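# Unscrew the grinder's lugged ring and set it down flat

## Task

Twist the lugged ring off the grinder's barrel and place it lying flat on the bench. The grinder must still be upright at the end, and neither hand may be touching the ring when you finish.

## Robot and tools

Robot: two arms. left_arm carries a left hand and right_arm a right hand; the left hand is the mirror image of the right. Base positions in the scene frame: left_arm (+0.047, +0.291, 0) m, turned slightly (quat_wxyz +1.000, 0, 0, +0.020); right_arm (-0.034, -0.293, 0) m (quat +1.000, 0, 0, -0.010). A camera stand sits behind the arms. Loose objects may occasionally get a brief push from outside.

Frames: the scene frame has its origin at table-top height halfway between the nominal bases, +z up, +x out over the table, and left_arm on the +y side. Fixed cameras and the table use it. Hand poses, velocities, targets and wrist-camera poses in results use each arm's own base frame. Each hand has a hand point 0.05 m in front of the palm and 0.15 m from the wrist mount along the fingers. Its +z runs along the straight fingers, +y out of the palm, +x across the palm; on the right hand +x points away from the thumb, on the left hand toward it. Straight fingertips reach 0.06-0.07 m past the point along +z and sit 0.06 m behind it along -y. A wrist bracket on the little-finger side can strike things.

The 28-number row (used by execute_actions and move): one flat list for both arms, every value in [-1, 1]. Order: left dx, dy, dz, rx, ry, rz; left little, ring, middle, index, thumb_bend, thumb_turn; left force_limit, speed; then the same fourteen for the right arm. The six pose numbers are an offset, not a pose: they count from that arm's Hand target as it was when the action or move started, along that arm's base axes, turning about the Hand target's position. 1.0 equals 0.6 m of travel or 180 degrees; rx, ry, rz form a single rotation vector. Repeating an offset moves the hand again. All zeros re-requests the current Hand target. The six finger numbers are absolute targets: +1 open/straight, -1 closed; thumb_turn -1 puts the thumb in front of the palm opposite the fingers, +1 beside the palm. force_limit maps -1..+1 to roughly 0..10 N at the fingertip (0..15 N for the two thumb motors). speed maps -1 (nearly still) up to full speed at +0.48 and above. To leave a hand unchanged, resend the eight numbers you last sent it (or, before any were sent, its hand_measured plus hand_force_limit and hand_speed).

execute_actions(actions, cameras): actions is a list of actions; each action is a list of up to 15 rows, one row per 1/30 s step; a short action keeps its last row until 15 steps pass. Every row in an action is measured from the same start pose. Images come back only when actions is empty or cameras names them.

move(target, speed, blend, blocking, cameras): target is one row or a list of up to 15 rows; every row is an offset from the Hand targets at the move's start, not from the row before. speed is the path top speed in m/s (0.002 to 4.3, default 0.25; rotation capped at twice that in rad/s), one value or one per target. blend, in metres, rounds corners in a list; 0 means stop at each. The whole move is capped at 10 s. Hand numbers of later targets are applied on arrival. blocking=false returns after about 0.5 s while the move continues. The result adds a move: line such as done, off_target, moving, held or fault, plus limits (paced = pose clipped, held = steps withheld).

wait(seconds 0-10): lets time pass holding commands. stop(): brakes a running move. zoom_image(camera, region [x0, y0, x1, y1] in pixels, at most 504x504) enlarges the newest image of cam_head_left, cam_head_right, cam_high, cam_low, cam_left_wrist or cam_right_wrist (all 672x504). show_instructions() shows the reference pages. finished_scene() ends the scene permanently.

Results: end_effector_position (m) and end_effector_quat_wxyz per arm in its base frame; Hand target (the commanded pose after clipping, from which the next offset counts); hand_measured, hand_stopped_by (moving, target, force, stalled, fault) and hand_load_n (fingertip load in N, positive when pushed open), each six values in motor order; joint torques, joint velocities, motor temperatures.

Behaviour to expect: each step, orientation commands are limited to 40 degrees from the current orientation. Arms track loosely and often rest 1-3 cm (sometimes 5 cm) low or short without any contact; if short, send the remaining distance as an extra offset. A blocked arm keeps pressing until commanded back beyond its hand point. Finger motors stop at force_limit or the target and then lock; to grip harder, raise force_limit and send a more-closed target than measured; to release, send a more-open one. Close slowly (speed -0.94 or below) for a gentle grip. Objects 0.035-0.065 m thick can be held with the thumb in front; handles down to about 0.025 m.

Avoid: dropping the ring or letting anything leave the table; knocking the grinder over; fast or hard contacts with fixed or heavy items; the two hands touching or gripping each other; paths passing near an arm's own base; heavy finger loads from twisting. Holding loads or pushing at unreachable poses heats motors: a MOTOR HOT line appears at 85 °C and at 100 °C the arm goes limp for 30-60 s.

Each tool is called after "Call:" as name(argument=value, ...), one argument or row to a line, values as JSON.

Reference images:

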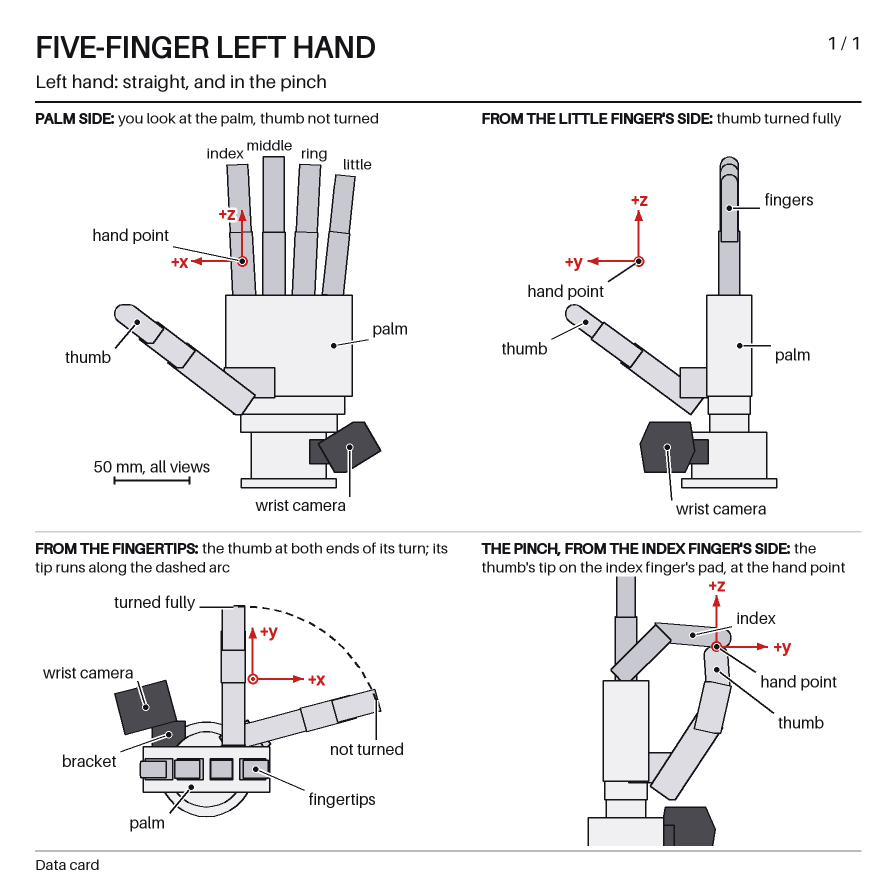

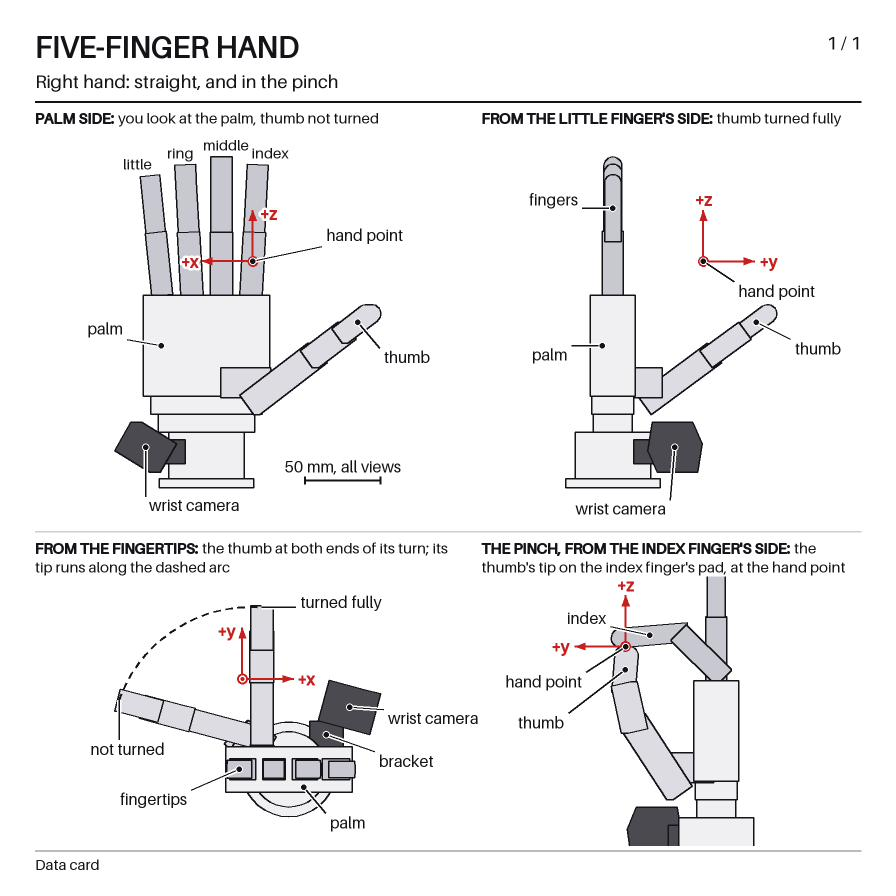

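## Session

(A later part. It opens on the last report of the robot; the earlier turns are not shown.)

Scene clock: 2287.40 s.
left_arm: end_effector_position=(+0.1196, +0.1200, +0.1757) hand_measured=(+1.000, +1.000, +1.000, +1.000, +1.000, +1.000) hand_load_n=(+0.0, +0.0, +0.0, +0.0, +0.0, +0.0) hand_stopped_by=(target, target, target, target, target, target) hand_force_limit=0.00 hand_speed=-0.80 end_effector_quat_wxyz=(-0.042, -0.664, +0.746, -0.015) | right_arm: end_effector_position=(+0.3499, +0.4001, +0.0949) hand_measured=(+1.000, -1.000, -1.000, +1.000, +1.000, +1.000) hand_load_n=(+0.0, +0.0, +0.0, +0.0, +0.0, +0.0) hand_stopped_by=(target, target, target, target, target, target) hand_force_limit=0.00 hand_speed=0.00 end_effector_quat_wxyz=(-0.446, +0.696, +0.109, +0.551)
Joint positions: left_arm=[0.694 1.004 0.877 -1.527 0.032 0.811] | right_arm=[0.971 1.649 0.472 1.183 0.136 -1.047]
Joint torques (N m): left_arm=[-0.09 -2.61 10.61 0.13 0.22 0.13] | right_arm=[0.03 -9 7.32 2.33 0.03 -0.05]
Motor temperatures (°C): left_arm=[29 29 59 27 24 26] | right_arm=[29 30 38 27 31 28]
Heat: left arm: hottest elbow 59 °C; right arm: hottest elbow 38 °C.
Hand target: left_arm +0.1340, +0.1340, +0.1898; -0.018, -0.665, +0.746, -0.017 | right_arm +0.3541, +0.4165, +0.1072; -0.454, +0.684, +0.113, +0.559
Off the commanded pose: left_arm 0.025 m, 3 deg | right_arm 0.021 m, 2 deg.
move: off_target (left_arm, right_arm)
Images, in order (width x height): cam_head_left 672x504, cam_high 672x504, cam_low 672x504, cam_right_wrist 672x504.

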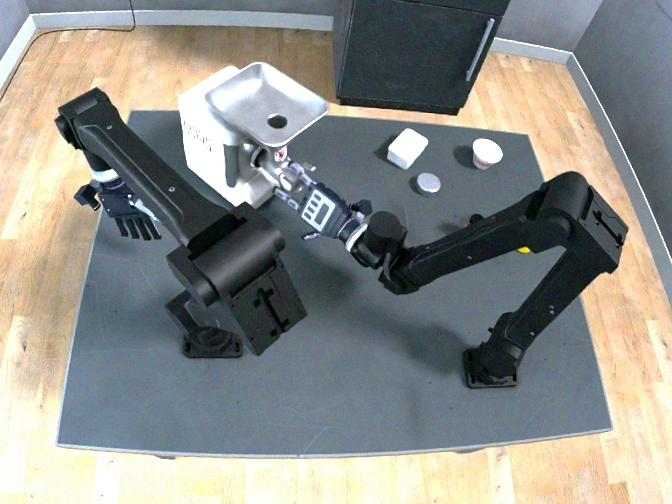

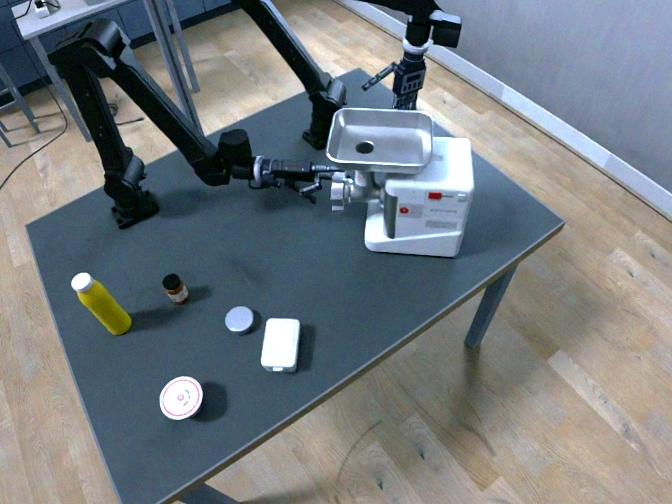

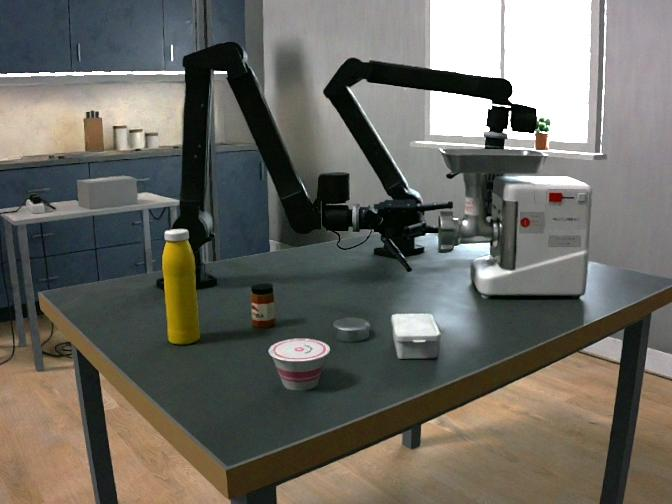

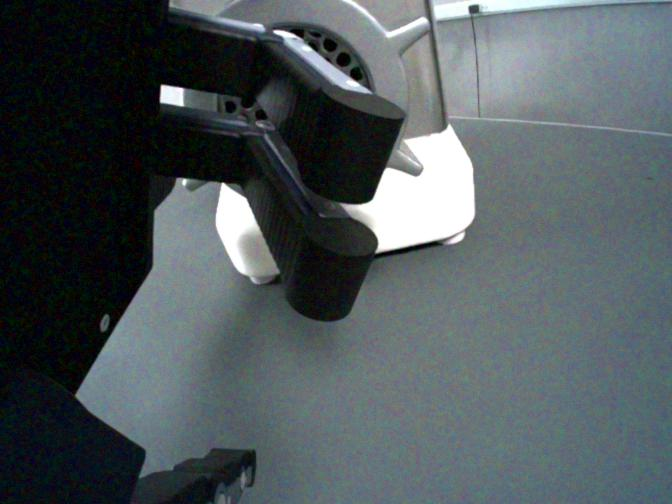

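Call:
move(
  target=[
    [0,0,0,0,0,0,1,1,1,1,1,1,0,-0.8,-0.0408,0.0361,0.0162,0.1694,0.1914,0.0112,1,-1,-1,1,1,1,0,0],
    [0,0,0,0,0,0,1,1,1,1,1,1,0,-0.8,-0.0331,0.0293,-0.0225,0.1694,0.1914,0.0112,1,-1,-1,1,1,1,0,0],
  ],
  speed=[0.2,0.06],
  blend=[0.0,0],
  cameras=["cam_head_left","cam_low"],
)

Call:
zoom_image(
  camera="cam_head_left",
  region=[250, 140, 362, 216],
)

Call:
zoom_image(
  camera="cam_low",
  region=[380, 180, 506, 264],
)

Scene clock: 2320.47 s.
left_arm: end_effector_position=(+0.1196, +0.1200, +0.1757) hand_measured=(+1.000, +1.000, +1.000, +1.000, +1.000, +1.000) hand_load_n=(+0.0, +0.0, +0.0, +0.0, +0.0, +0.0) hand_stopped_by=(target, target, target, target, target, target) hand_force_limit=0.00 hand_speed=-0.80 end_effector_quat_wxyz=(-0.042, -0.664, +0.746, -0.015) | right_arm: end_effector_position=(+0.3117, +0.4377, +0.0927) hand_measured=(+1.000, -1.000, -1.000, +1.000, +1.000, +1.000) hand_load_n=(+0.0, +0.0, +0.0, +0.0, +0.0, -0.5) hand_stopped_by=(target, target, target, target, target, target) hand_force_limit=0.00 hand_speed=0.00 end_effector_quat_wxyz=(+0.641, -0.682, +0.141, -0.324)
Joint positions: left_arm=[0.694 1.004 0.877 -1.527 0.032 0.811] | right_arm=[0.943 1.648 0.475 1.205 0.044 -0.266]
Joint torques (N m): left_arm=[-0.15 -3.14 10.74 0.18 0.21 0.12] | right_arm=[-3.25 -7.47 6.32 2.36 0.5 0.26]
Motor temperatures (°C): left_arm=[29 29 59 27 24 26] | right_arm=[29 30 39 27 31 28]
Heat: left arm: hottest elbow 59 °C; right arm: hottest elbow 39 °C.
Hand target: left_arm +0.1340, +0.1340, +0.1898; -0.018, -0.665, +0.746, -0.017 | right_arm +0.3342, +0.4342, +0.0937; +0.638, -0.674, +0.162, -0.336
Off the commanded pose: left_arm 0.025 m, 3 deg | right_arm 0.023 m, 3 deg.
move: off_target (left_arm, right_arm)
Images, in order (width x height): cam_head_left 672x504, cam_low 672x504.

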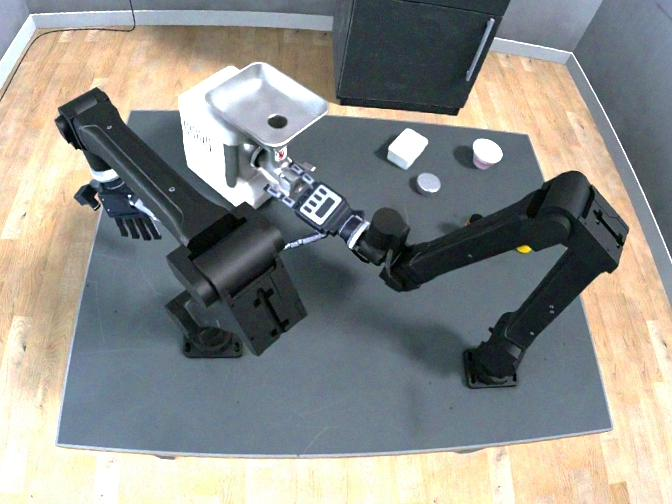

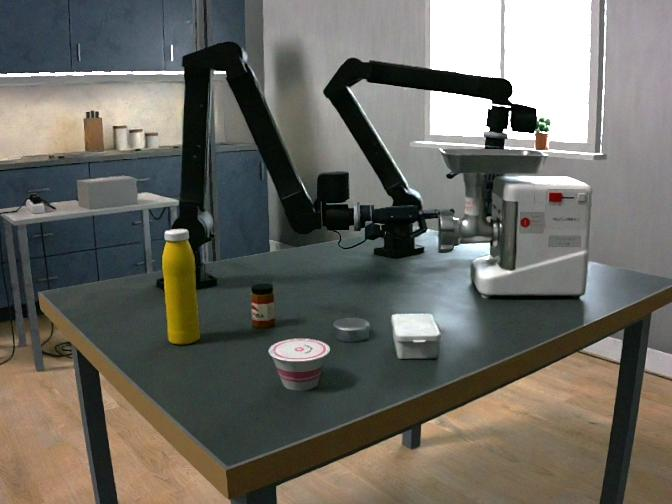

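Scaled by 4.500 from the camera's 672x504 image, which has a finer 960x720 frame.

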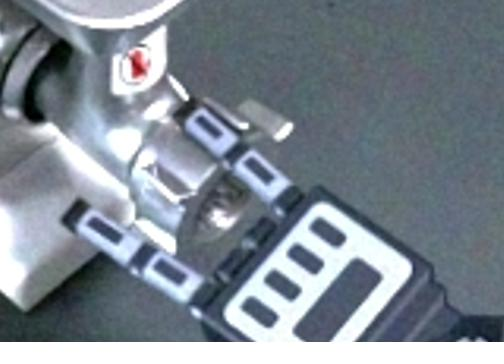

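Scaled by 4.000 from the camera's 672x504 image, which has a finer 960x720 frame.

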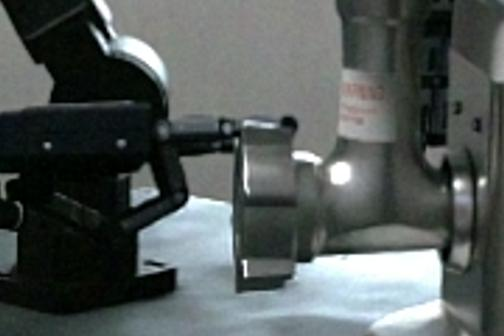

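Call:
move(
  target=[
    [0,0,0,0,0,0,1,1,1,1,1,1,0,-0.8,-0.037,0.019,0.0513,0,0,0,1,-1,-1,1,1,1,0,0],
    [0,0,0,0,0,0,1,1,1,1,1,1,0,-0.8,-0.007,-0.0075,0.048,0,0,0,1,-1,-1,1,1,1,0,0],
    [0,0,0,0,0,0,1,1,1,1,1,1,0,-0.8,-0.002,-0.0119,0.0097,0,0,0,1,-1,-1,1,1,1,0,0],
  ],
  speed=[0.08,0.08,0.06],
  blend=[0,0,0],
  cameras=["cam_head_left","cam_low"],
)

Call:
zoom_image(
  camera="cam_head_left",
  region=[250, 140, 362, 216],
)

Call:
zoom_image(
  camera="cam_low",
  region=[380, 180, 506, 264],
)

Scene clock: 2342.60 s.
left_arm: end_effector_position=(+0.1196, +0.1200, +0.1757) hand_measured=(+1.000, +1.000, +1.000, +1.000, +1.000, +1.000) hand_load_n=(+0.0, +0.0, +0.0, +0.0, -0.5, +0.0) hand_stopped_by=(target, target, target, target, target, target) hand_force_limit=0.00 hand_speed=-0.80 end_effector_quat_wxyz=(-0.042, -0.664, +0.746, -0.015) | right_arm: end_effector_position=(+0.3260, +0.4258, +0.0930) hand_measured=(+1.000, -1.000, -1.000, +1.000, +1.000, +1.000) hand_load_n=(+0.0, +0.0, +0.0, +0.0, +0.0, +0.0) hand_stopped_by=(target, target, target, target, target, target) hand_force_limit=0.00 hand_speed=0.00 end_effector_quat_wxyz=(+0.631, -0.682, +0.158, -0.333)
Joint positions: left_arm=[0.694 1.004 0.877 -1.527 0.032 0.811] | right_arm=[0.91 1.633 0.475 1.178 0.052 -0.258]
Joint torques (N m): left_arm=[-0.32 -2.49 10.55 0.17 0.21 0.14] | right_arm=[-1.61 -9.11 5.26 2.77 -0.2 0.14]
Motor temperatures (°C): left_arm=[29 29 59 27 24 26] | right_arm=[29 30 38 27 31 28]
Heat: left arm: hottest elbow 59 °C; right arm: hottest elbow 38 °C.
Hand target: left_arm +0.1340, +0.1340, +0.1898; -0.018, -0.665, +0.746, -0.017 | right_arm +0.3331, +0.4270, +0.0995; +0.638, -0.674, +0.162, -0.336
Off the commanded pose: left_arm 0.025 m, 3 deg | right_arm 0.010 m, 1 deg.
move: off_target (left_arm)
Images, in order (width x height): cam_head_left 672x504, cam_low 672x504.

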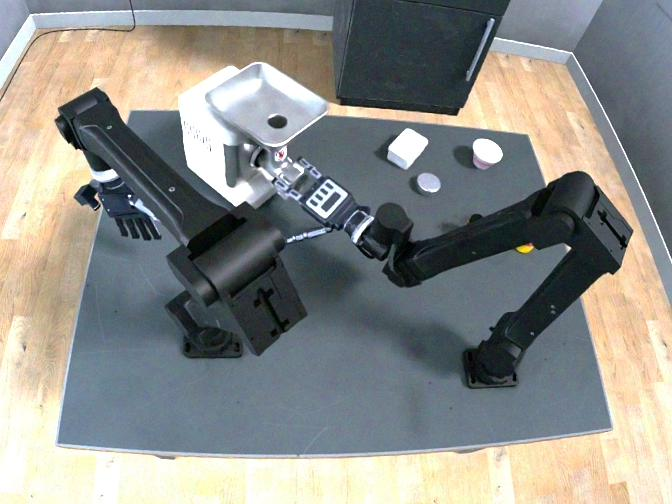

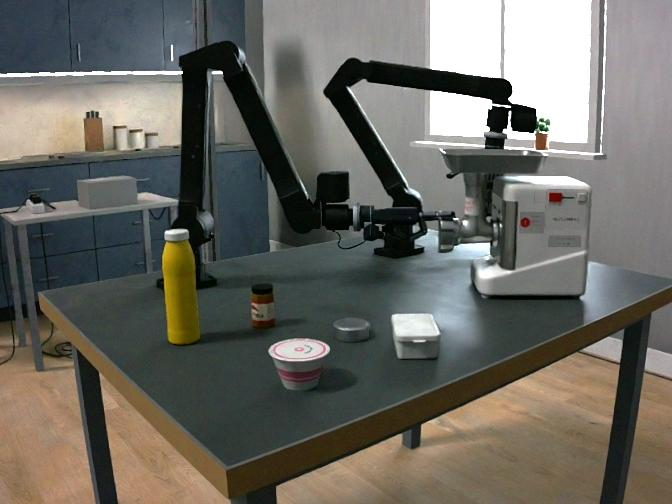

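Scaled by 4.500 from the camera's 672x504 image, which has a finer 960x720 frame.

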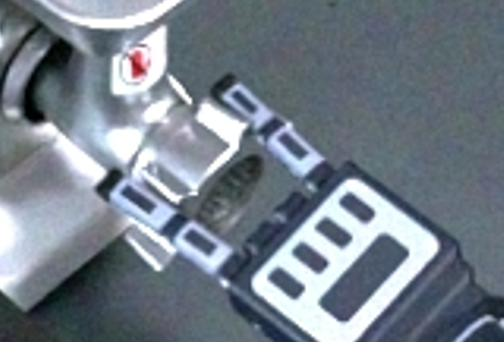

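Scaled by 4.000 from the camera's 672x504 image, which has a finer 960x720 frame.

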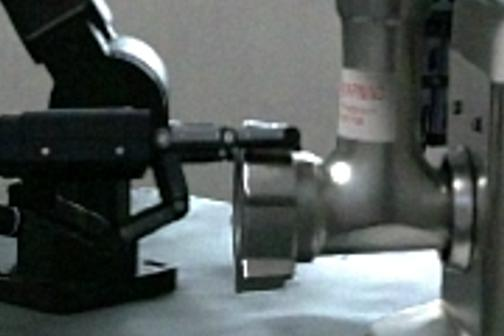

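Call:
move(
  target=[0,0,0,0,0,0,1,1,1,1,1,1,0,-0.8,0,0,-0.03,0,0,0,1,-1,-1,1,1,1,0,0],
  speed=0.06,
)

Scene clock: 2355.20 s.
left_arm: end_effector_position=(+0.1196, +0.1200, +0.1757) hand_measured=(+1.000, +1.000, +1.000, +1.000, +1.000, +1.000) hand_load_n=(+0.0, +0.0, +0.0, +0.0, +0.0, +0.0) hand_stopped_by=(target, target, target, target, target, target) hand_force_limit=0.00 hand_speed=-0.80 end_effector_quat_wxyz=(-0.042, -0.664, +0.746, -0.015) | right_arm: end_effector_position=(+0.3278, +0.4282, +0.0905) hand_measured=(+1.000, -1.000, -1.000, +1.000, +1.000, +1.000) hand_load_n=(+0.0, +0.0, +0.0, +0.0, +0.0, +0.0) hand_stopped_by=(target, target, target, target, target, target) hand_force_limit=0.00 hand_speed=0.00 end_effector_quat_wxyz=(+0.643, -0.669, +0.156, -0.338)
Joint positions: left_arm=[0.694 1.004 0.877 -1.527 0.032 0.811] | right_arm=[0.91 1.684 0.475 1.265 0.052 -0.258]
Joint torques (N m): left_arm=[-0.38 -2.55 10.59 0.1 0.19 0.12] | right_arm=[-1.61 -8.06 4.59 2.07 -0.19 0.18]
Motor temperatures (°C): left_arm=[29 29 59 27 24 26] | right_arm=[29 30 37 27 31 28]
Heat: left arm: hottest elbow 59 °C; right arm: hottest elbow 37 °C.
Hand target: left_arm +0.1340, +0.1340, +0.1898; -0.018, -0.665, +0.746, -0.017 | right_arm +0.3330, +0.4270, +0.0815; +0.638, -0.674, +0.162, -0.336
Off the commanded pose: left_arm 0.025 m, 3 deg | right_arm 0.011 m, 1 deg.
move: off_target (left_arm, right_arm)

Call:
move(
  target=[
    [0,0,0,0,0,0,1,1,1,1,1,1,0,-0.8,0.0243,-0.0215,-0.0047,-0.0589,-0.0666,-0.0039,1,-1,-1,1,1,1,0,0],
    [0,0,0,0,0,0,1,1,1,1,1,1,0,-0.8,0.0612,-0.0541,0.0067,-0.1473,-0.1664,-0.0098,1,-1,-1,1,1,1,0,0],
  ],
  speed=0.15,
  blend=[0.005,0],
  cameras=["cam_head_left","cam_low","cam_high"],
)

Call:
zoom_image(
  camera="cam_head_left",
  region=[250, 140, 362, 216],
)

Call:
zoom_image(
  camera="cam_low",
  region=[380, 180, 506, 264],
)

Scene clock: 2393.43 s.
left_arm: end_effector_position=(+0.1196, +0.1200, +0.1757) hand_measured=(+1.000, +1.000, +1.000, +1.000, +1.000, +1.000) hand_load_n=(+0.0, +0.0, +0.0, +0.0, +0.0, +0.0) hand_stopped_by=(target, target, target, target, target, target) hand_force_limit=0.00 hand_speed=-0.80 end_effector_quat_wxyz=(-0.042, -0.664, +0.746, -0.015) | right_arm: end_effector_position=(+0.3557, +0.4033, +0.0840) hand_measured=(+1.000, -1.000, -1.000, +1.000, +1.000, +1.000) hand_load_n=(+0.0, +0.5, +0.0, +0.5, +0.0, +0.0) hand_stopped_by=(target, target, target, target, target, target) hand_force_limit=0.00 hand_speed=0.00 end_effector_quat_wxyz=(-0.499, +0.692, +0.083, +0.515)
Joint positions: left_arm=[0.694 1.004 0.877 -1.527 0.032 0.811] | right_arm=[0.911 1.703 0.475 1.258 0.021 -0.922]
Joint torques (N m): left_arm=[-0.21 -2.67 10.63 0.06 0.21 0.16] | right_arm=[-2.02 -9.17 4.44 2.55 0.93 -0.19]
Motor temperatures (°C): left_arm=[28 29 60 27 24 26] | right_arm=[29 29 36 27 30 28]
Heat: left arm: hottest elbow 60 °C; right arm: hottest elbow 36 °C.
Hand target: left_arm +0.1340, +0.1340, +0.1898; -0.018, -0.665, +0.746, -0.017 | right_arm +0.3697, +0.3946, +0.0855; -0.483, +0.689, +0.077, +0.534
Off the commanded pose: left_arm 0.025 m, 3 deg | right_arm 0.017 m, 3 deg.
move: off_target (left_arm, right_arm)
Images, in order (width x height): cam_head_left 672x504, cam_high 672x504, cam_low 672x504.

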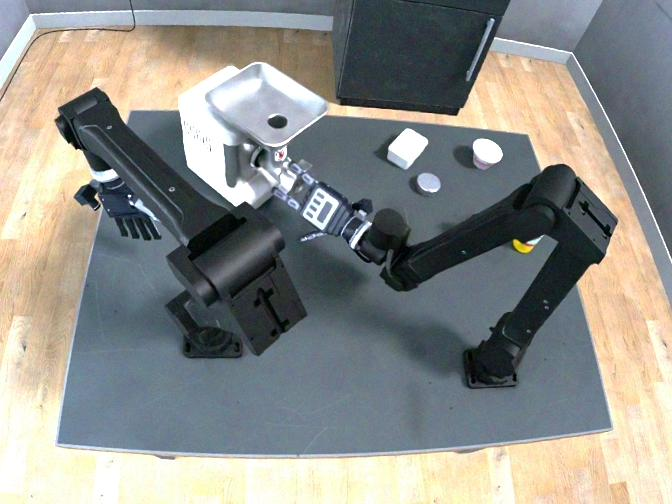

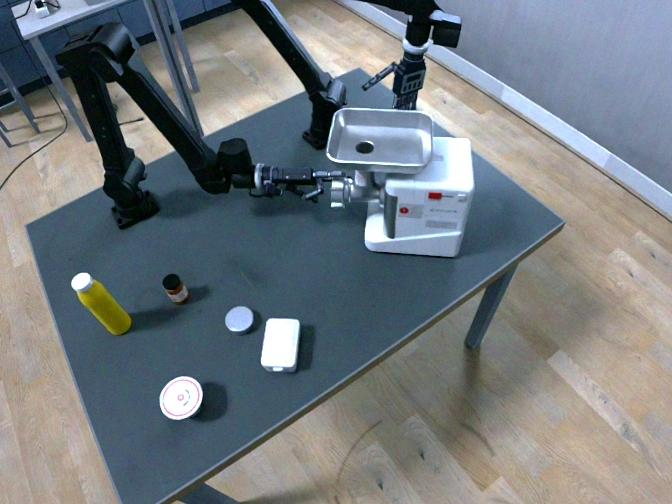

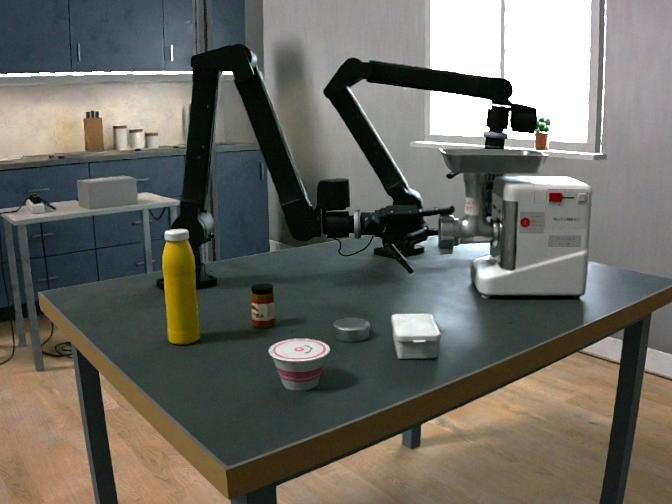

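Scaled by 4.500 from the camera's 672x504 image, which has a finer 960x720 frame.

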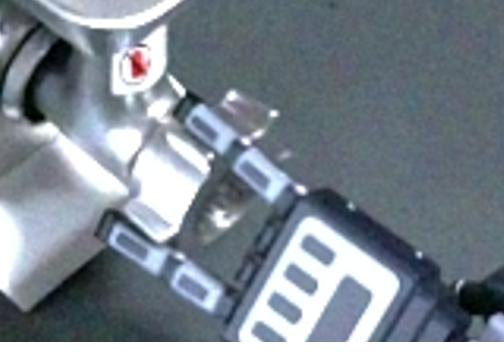

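Scaled by 4.000 from the camera's 672x504 image, which has a finer 960x720 frame.

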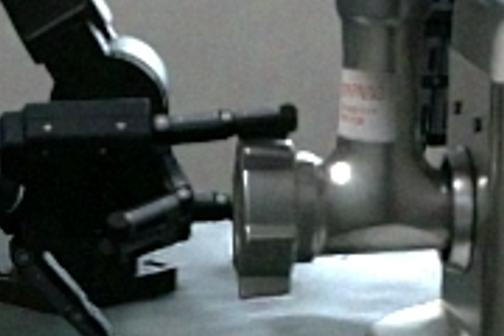

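Call:
move(
  target=[
    [0,0,0,0,0,0,1,1,1,1,1,1,0,-0.8,0.0328,-0.0291,0.0333,-0.0995,-0.1124,-0.0066,1,-1,-1,1,1,1,0,0],
    [0,0,0,0,0,0,1,1,1,1,1,1,0,-0.8,0.0509,-0.0451,0.085,-0.2026,-0.2289,-0.0134,1,-1,-1,1,1,1,0,0],
  ],
  speed=0.15,
  blend=[0.005,0],
  cameras=["cam_head_left","cam_low","cam_high"],
)

Call:
zoom_image(
  camera="cam_head_left",
  region=[250, 140, 362, 216],
)

Call:
zoom_image(
  camera="cam_low",
  region=[380, 180, 506, 264],
)

Call:
zoom_image(
  camera="cam_high",
  region=[290, 140, 388, 206],
)

Scene clock: 2420.00 s.
left_arm: end_effector_position=(+0.1196, +0.1200, +0.1757) hand_measured=(+1.000, +1.000, +1.000, +1.000, +1.000, +1.000) hand_load_n=(+0.0, +0.0, +0.0, +0.0, +0.0, +0.0) hand_stopped_by=(target, target, target, target, target, target) hand_force_limit=0.00 hand_speed=-0.80 end_effector_quat_wxyz=(-0.042, -0.664, +0.746, -0.015) | right_arm: end_effector_position=(+0.3812, +0.3804, +0.1086) hand_measured=(+1.000, -1.000, -1.000, +1.000, +1.000, +1.000) hand_load_n=(+0.0, +0.0, +0.0, +0.5, +0.0, +0.0) hand_stopped_by=(target, target, target, target, target, target) hand_force_limit=0.00 hand_speed=0.00 end_effector_quat_wxyz=(-0.198, +0.590, +0.409, +0.668)
Joint positions: left_arm=[0.694 1.004 0.877 -1.527 0.032 0.811] | right_arm=[0.918 1.743 0.475 1.238 0.023 -1.887]
Joint torques (N m): left_arm=[0.09 -2.9 10.58 0.2 0.18 0.15] | right_arm=[-3.31 -12.04 4.53 3.59 0.72 -0.16]
Motor temperatures (°C): left_arm=[28 29 60 27 24 26] | right_arm=[29 30 36 27 31 28]
Heat: left arm: hottest elbow 60 °C; right arm: hottest elbow 36 °C.
Hand target: left_arm +0.1340, +0.1340, +0.1898; -0.018, -0.665, +0.746, -0.017 | right_arm +0.4003, +0.3675, +0.1366; -0.180, +0.576, +0.385, +0.698
Off the commanded pose: left_arm 0.025 m, 3 deg | right_arm 0.036 m, 5 deg.
move: off_target (left_arm, right_arm)
Images, in order (width x height): cam_head_left 672x504, cam_high 672x504, cam_low 672x504.

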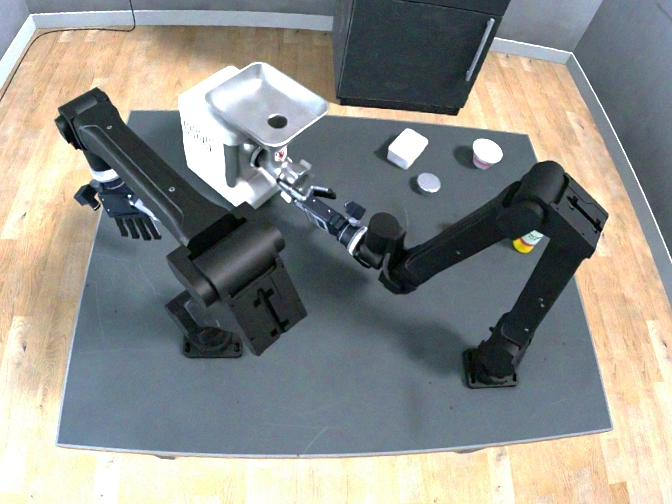

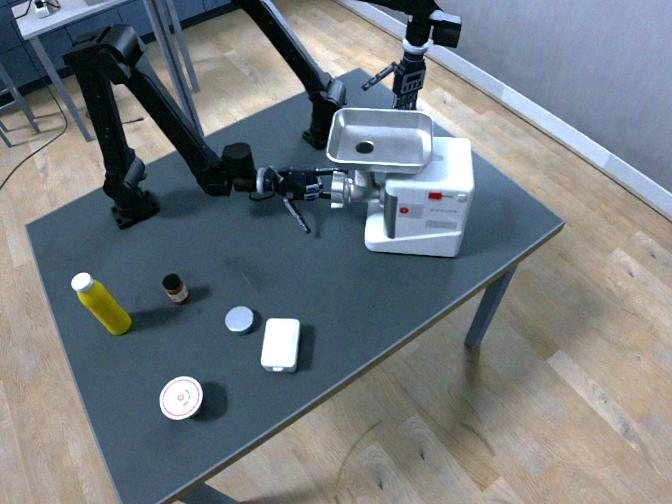

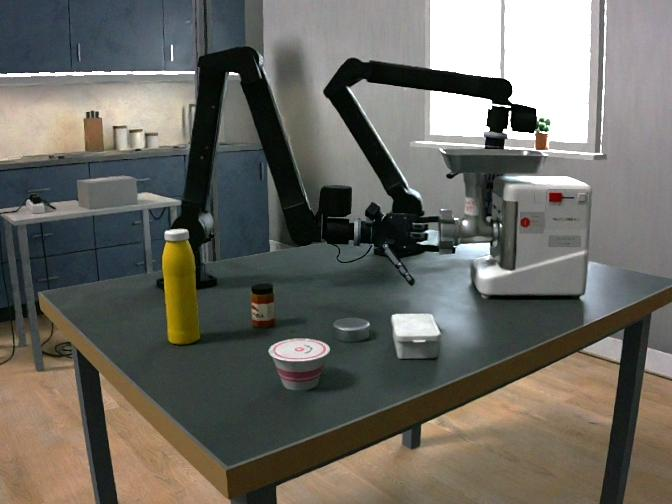

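Scaled by 4.500 from the camera's 672x504 image, which has a finer 960x720 frame.

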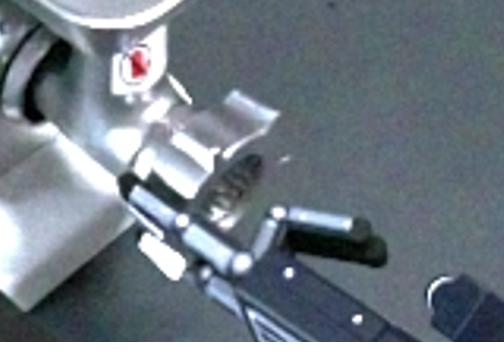

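Scaled by 4.000 from the camera's 672x504 image, which has a finer 960x720 frame.

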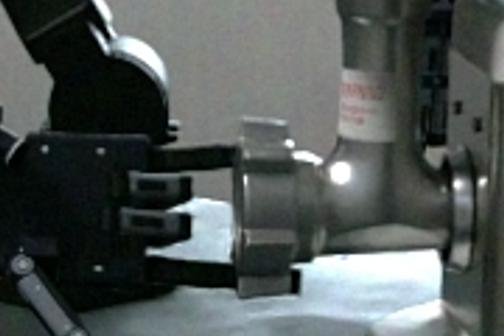

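Scaled by 5.143 from the camera's 672x504 image, which has a finer 960x720 frame.

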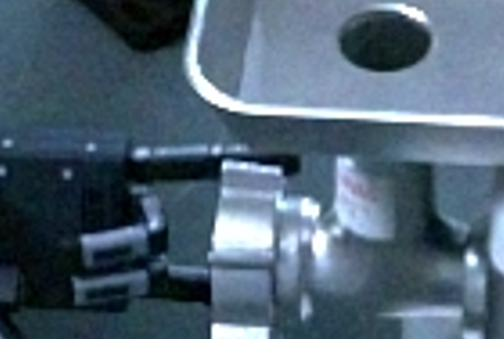

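Call:
execute_actions(
  actions=[],
  cameras=["cam_low", "cam_high", "cam_head_left", "cam_right_wrist"],
)

Call:
zoom_image(
  camera="cam_low",
  region=[380, 180, 506, 264],
)

Call:
zoom_image(
  camera="cam_head_left",
  region=[250, 140, 362, 216],
)

Call:
zoom_image(
  camera="cam_high",
  region=[290, 140, 388, 206],
)

Scene clock: 2460.00 s.
left_arm: end_effector_position=(+0.1196, +0.1200, +0.1757) hand_measured=(+1.000, +1.000, +1.000, +1.000, +1.000, +1.000) hand_load_n=(+0.0, +0.0, +0.0, +0.0, +0.0, +0.0) hand_stopped_by=(target, target, target, target, target, target) hand_force_limit=0.00 hand_speed=-0.80 end_effector_quat_wxyz=(-0.042, -0.664, +0.746, -0.015) | right_arm: end_effector_position=(+0.3812, +0.3804, +0.1086) hand_measured=(+1.000, -1.000, -1.000, +1.000, +1.000, +1.000) hand_load_n=(+0.0, +0.0, +0.0, +0.5, +0.0, +0.0) hand_stopped_by=(target, target, target, target, target, target) hand_force_limit=0.00 hand_speed=0.00 end_effector_quat_wxyz=(-0.198, +0.590, +0.409, +0.668)
Joint positions: left_arm=[0.694 1.004 0.877 -1.527 0.032 0.811] | right_arm=[0.918 1.743 0.475 1.238 0.023 -1.888]
Joint velocities: within noise
Joint torques (N m): left_arm=[-0.26 -2.96 10.61 0.14 0.19 0.11] | right_arm=[-3.31 -12.04 4.53 3.59 0.72 -0.15]
Motor temperatures (°C): left_arm=[28 29 60 27 24 26] | right_arm=[29 31 35 27 31 28]
Heat: left arm: hottest elbow 60 °C; right arm: hottest elbow 35 °C.
Hand target: left_arm +0.1340, +0.1340, +0.1898; -0.018, -0.665, +0.746, -0.017 | right_arm +0.4003, +0.3675, +0.1366; -0.180, +0.576, +0.385, +0.699
Off the commanded pose: left_arm 0.025 m, 3 deg | right_arm 0.036 m, 5 deg.
Images, in order (width x height): cam_head_left 672x504, cam_high 672x504, cam_low 672x504, cam_right_wrist 672x504.

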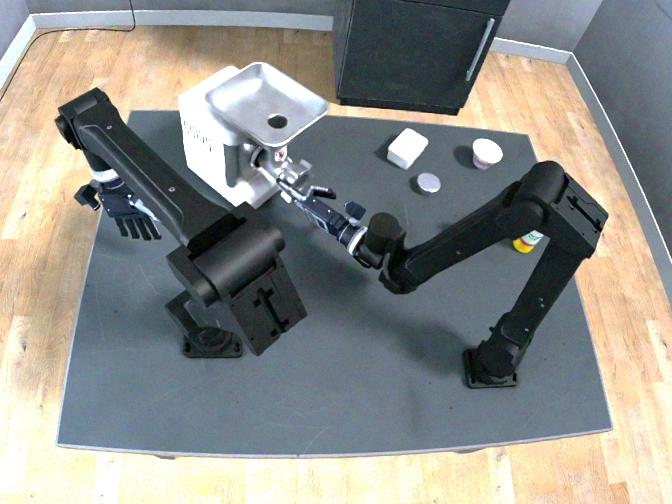

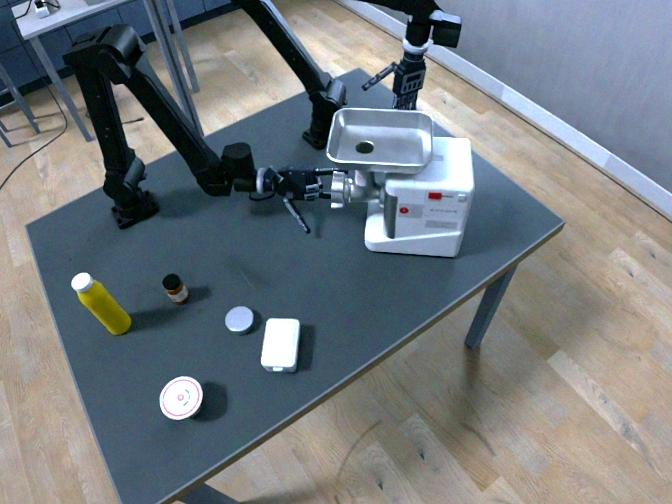

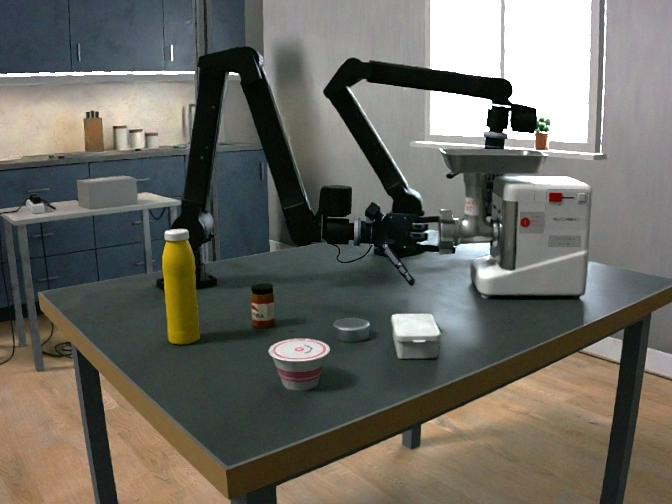

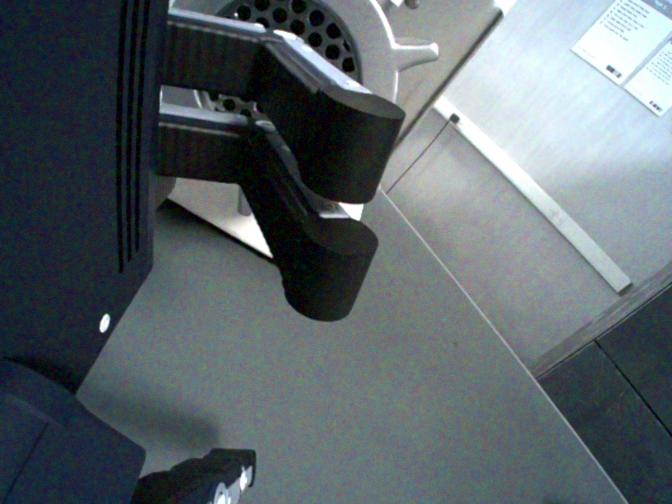

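Scaled by 4.000 from the camera's 672x504 image, which has a finer 960x720 frame.

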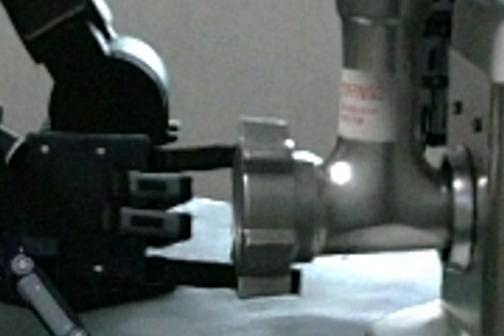

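Scaled by 4.500 from the camera's 672x504 image, which has a finer 960x720 frame.

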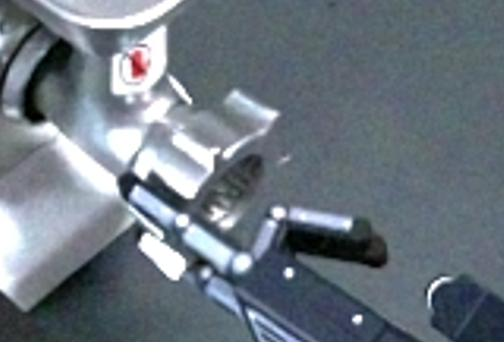

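Scaled by 5.143 from the camera's 672x504 image, which has a finer 960x720 frame.

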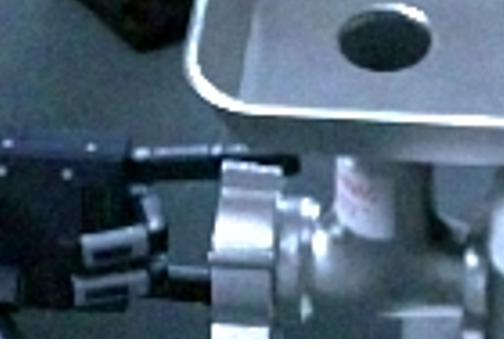

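Call:
move(
  target=[
    [0,0,0,0,0,0,1,1,1,1,1,1,0,-0.8,-0.0273,0.0218,-0.0152,0.0147,0.0166,0.001,1,-1,-1,1,1,1,0,0],
    [0,0,0,0,0,0,1,1,1,1,1,1,0,-0.8,-0.0882,-0.0468,-0.0152,0.0147,0.0166,0.001,1,-1,-1,1,1,1,0,0],
  ],
  speed=[0.06,0.1],
  cameras=["cam_right_wrist"],
)

Scene clock: 2540.30 s.
left_arm: end_effector_position=(+0.1196, +0.1200, +0.1757) hand_measured=(+1.000, +1.000, +1.000, +1.000, +1.000, +1.000) hand_load_n=(+0.0, +0.0, +0.0, +0.0, +0.0, +0.0) hand_stopped_by=(target, target, target, target, target, target) hand_force_limit=0.00 hand_speed=-0.80 end_effector_quat_wxyz=(-0.042, -0.664, +0.746, -0.015) | right_arm: end_effector_position=(+0.3518, +0.3381, +0.1178) hand_measured=(+1.000, -1.000, -1.000, +1.000, +1.000, +1.000) hand_load_n=(+0.0, +0.0, +0.0, +0.0, +0.0, +0.0) hand_stopped_by=(target, target, target, target, target, target) hand_force_limit=0.00 hand_speed=0.00 end_effector_quat_wxyz=(-0.197, +0.598, +0.370, +0.683)
Joint positions: left_arm=[0.694 1.004 0.877 -1.527 0.032 0.811] | right_arm=[0.947 1.68 0.346 1.347 0.113 -1.845]
Joint torques (N m): left_arm=[-0.21 -2.73 10.58 0.13 0.19 0.15] | right_arm=[-0.09 -9.76 2.5 2.99 0 0.09]
Motor temperatures (°C): left_arm=[28 29 60 27 24 26] | right_arm=[29 32 35 27 31 28]
Heat: left arm: hottest elbow 60 °C; right arm: hottest elbow 35 °C.
Hand target: left_arm +0.1340, +0.1340, +0.1898; -0.018, -0.665, +0.746, -0.017 | right_arm +0.3474, +0.3394, +0.1274; -0.204, +0.589, +0.365, +0.692
Off the commanded pose: left_arm 0.025 m, 3 deg | right_arm 0.011 m, 2 deg.
move: off_target (left_arm, right_arm)
Images, in order (width x height): cam_right_wrist 672x504.

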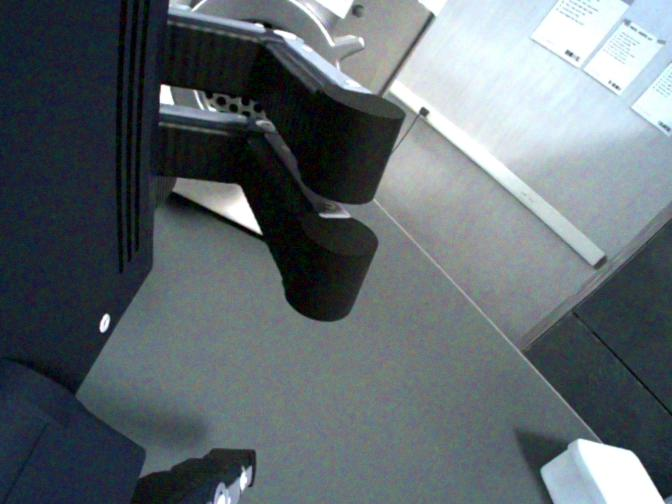

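Call:
move(
  target=[
    [0,0,0,0,0,0,1,1,1,1,1,1,0,-0.8,-0.064,0.1027,-0.034,0.243,0.2747,0.0161,1,-1,-1,1,1,1,0,0],
    [0,0,0,0,0,0,1,1,1,1,1,1,0,-0.8,-0.0973,0.131,0.0377,0.4825,0.5451,0.032,1,-1,-1,1,1,1,0,0],
  ],
  speed=0.35,
  blend=[0.02,0],
  cameras=["cam_right_wrist", "cam_low", "cam_head_left"],
)

Call:
zoom_image(
  camera="cam_low",
  region=[380, 180, 506, 264],
)

Call:
zoom_image(
  camera="cam_head_left",
  region=[250, 140, 362, 216],
)

Scene clock: 2568.93 s.
left_arm: end_effector_position=(+0.1196, +0.1200, +0.1757) hand_measured=(+1.000, +1.000, +1.000, +1.000, +1.000, +1.000) hand_load_n=(+0.5, +0.0, +0.0, +0.0, +0.0, +0.0) hand_stopped_by=(target, target, target, target, target, target) hand_force_limit=0.00 hand_speed=-0.80 end_effector_quat_wxyz=(-0.042, -0.664, +0.746, -0.015) | right_arm: end_effector_position=(+0.2741, +0.4093, +0.1311) hand_measured=(+1.000, -1.000, -1.000, +1.000, +1.000, +1.000) hand_load_n=(+0.0, +0.0, +0.0, +0.0, +0.0, +0.0) hand_stopped_by=(target, target, target, target, target, target) hand_force_limit=0.00 hand_speed=0.00 end_effector_quat_wxyz=(+0.701, -0.594, +0.384, -0.093)
Joint positions: left_arm=[0.694 1.004 0.877 -1.527 0.032 0.811] | right_arm=[0.878 1.467 0.36 1.107 0.013 0.441]
Joint torques (N m): left_arm=[0.03 -3.08 10.52 0.23 0.21 0.13] | right_arm=[-1.73 -7.59 8.01 2.39 -0.06 0.24]
Motor temperatures (°C): left_arm=[28 29 61 27 24 26] | right_arm=[29 31 35 27 30 28]
Heat: left arm: hottest elbow 61 °C; right arm: hottest elbow 35 °C.
Hand target: left_arm +0.1340, +0.1340, +0.1898; -0.018, -0.665, +0.746, -0.017 | right_arm +0.2890, +0.4180, +0.1500; +0.716, -0.577, +0.382, -0.097
Off the commanded pose: left_arm 0.025 m, 3 deg | right_arm 0.026 m, 3 deg.
move: off_target (left_arm, right_arm)
Images, in order (width x height): cam_head_left 672x504, cam_low 672x504, cam_right_wrist 672x504.

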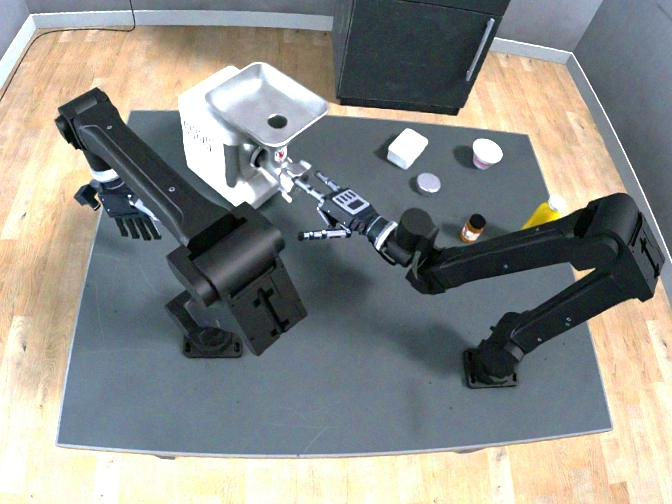

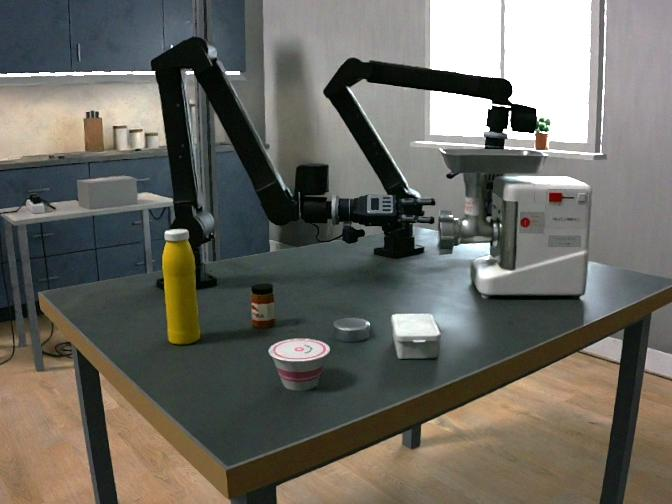

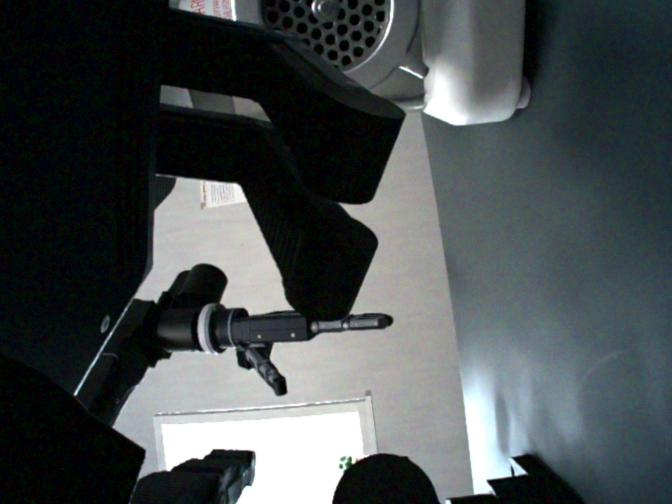

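Scaled by 4.000 from the camera's 672x504 image, which has a finer 960x720 frame.

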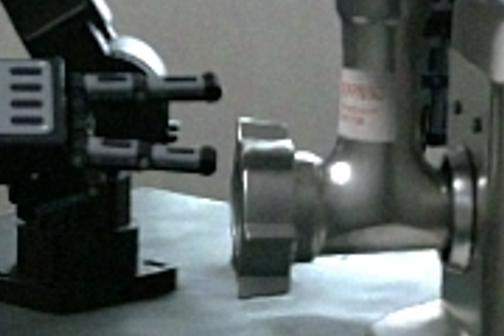

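Scaled by 4.500 from the camera's 672x504 image, which has a finer 960x720 frame.

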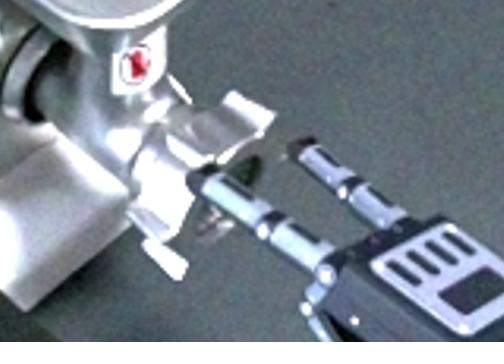

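Call:
move(
  target=[0,0,0,0,0,0,1,1,1,1,1,1,0,-0.8,0.02,-0.0175,0.01,0,0,0,1,-1,-1,1,1,1,0,0],
  speed=0.1,
  cameras=["cam_right_wrist"],
)

Scene clock: 2609.70 s.
left_arm: end_effector_position=(+0.1196, +0.1200, +0.1757) hand_measured=(+1.000, +1.000, +1.000, +1.000, +1.000, +1.000) hand_load_n=(+0.0, +0.0, +0.0, +0.0, +0.0, +0.0) hand_stopped_by=(target, target, target, target, target, target) hand_force_limit=0.00 hand_speed=-0.80 end_effector_quat_wxyz=(-0.042, -0.664, +0.746, -0.015) | right_arm: end_effector_position=(+0.2847, +0.3989, +0.1316) hand_measured=(+1.000, -1.000, -1.000, +1.000, +1.000, +1.000) hand_load_n=(+0.0, +0.0, +0.0, +0.0, +0.0, -0.5) hand_stopped_by=(target, target, target, target, target, target) hand_force_limit=0.00 hand_speed=0.00 end_effector_quat_wxyz=(+0.698, -0.595, +0.386, -0.093)
Joint positions: left_arm=[0.694 1.004 0.877 -1.527 0.032 0.811] | right_arm=[0.828 1.456 0.36 1.089 -0.036 0.443]
Joint torques (N m): left_arm=[-0.32 -2.49 10.58 0.12 0.18 0.13] | right_arm=[-1.79 -8.64 8.42 1.94 -0.17 0.21]
Motor temperatures (°C): left_arm=[28 29 61 27 24 26] | right_arm=[29 30 38 27 30 28]
Heat: left arm: hottest elbow 61 °C; right arm: hottest elbow 38 °C.
Hand target: left_arm +0.1340, +0.1340, +0.1898; -0.018, -0.665, +0.746, -0.017 | right_arm +0.3009, +0.4076, +0.1561; +0.716, -0.577, +0.382, -0.097
Off the commanded pose: left_arm 0.025 m, 3 deg | right_arm 0.031 m, 3 deg.
move: off_target (left_arm, right_arm)
Images, in order (width x height): cam_right_wrist 672x504.

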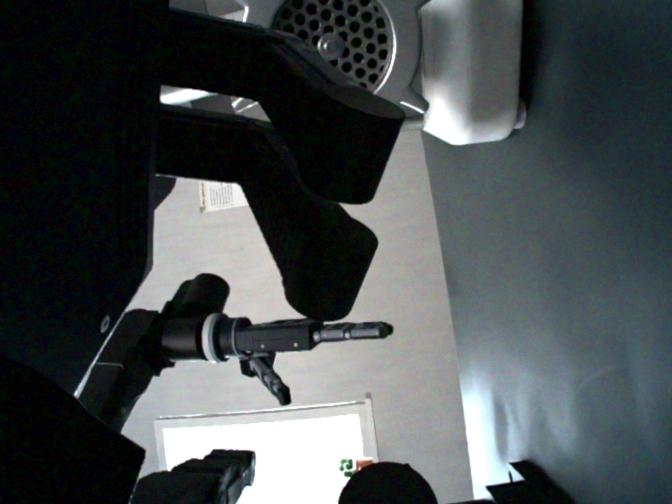

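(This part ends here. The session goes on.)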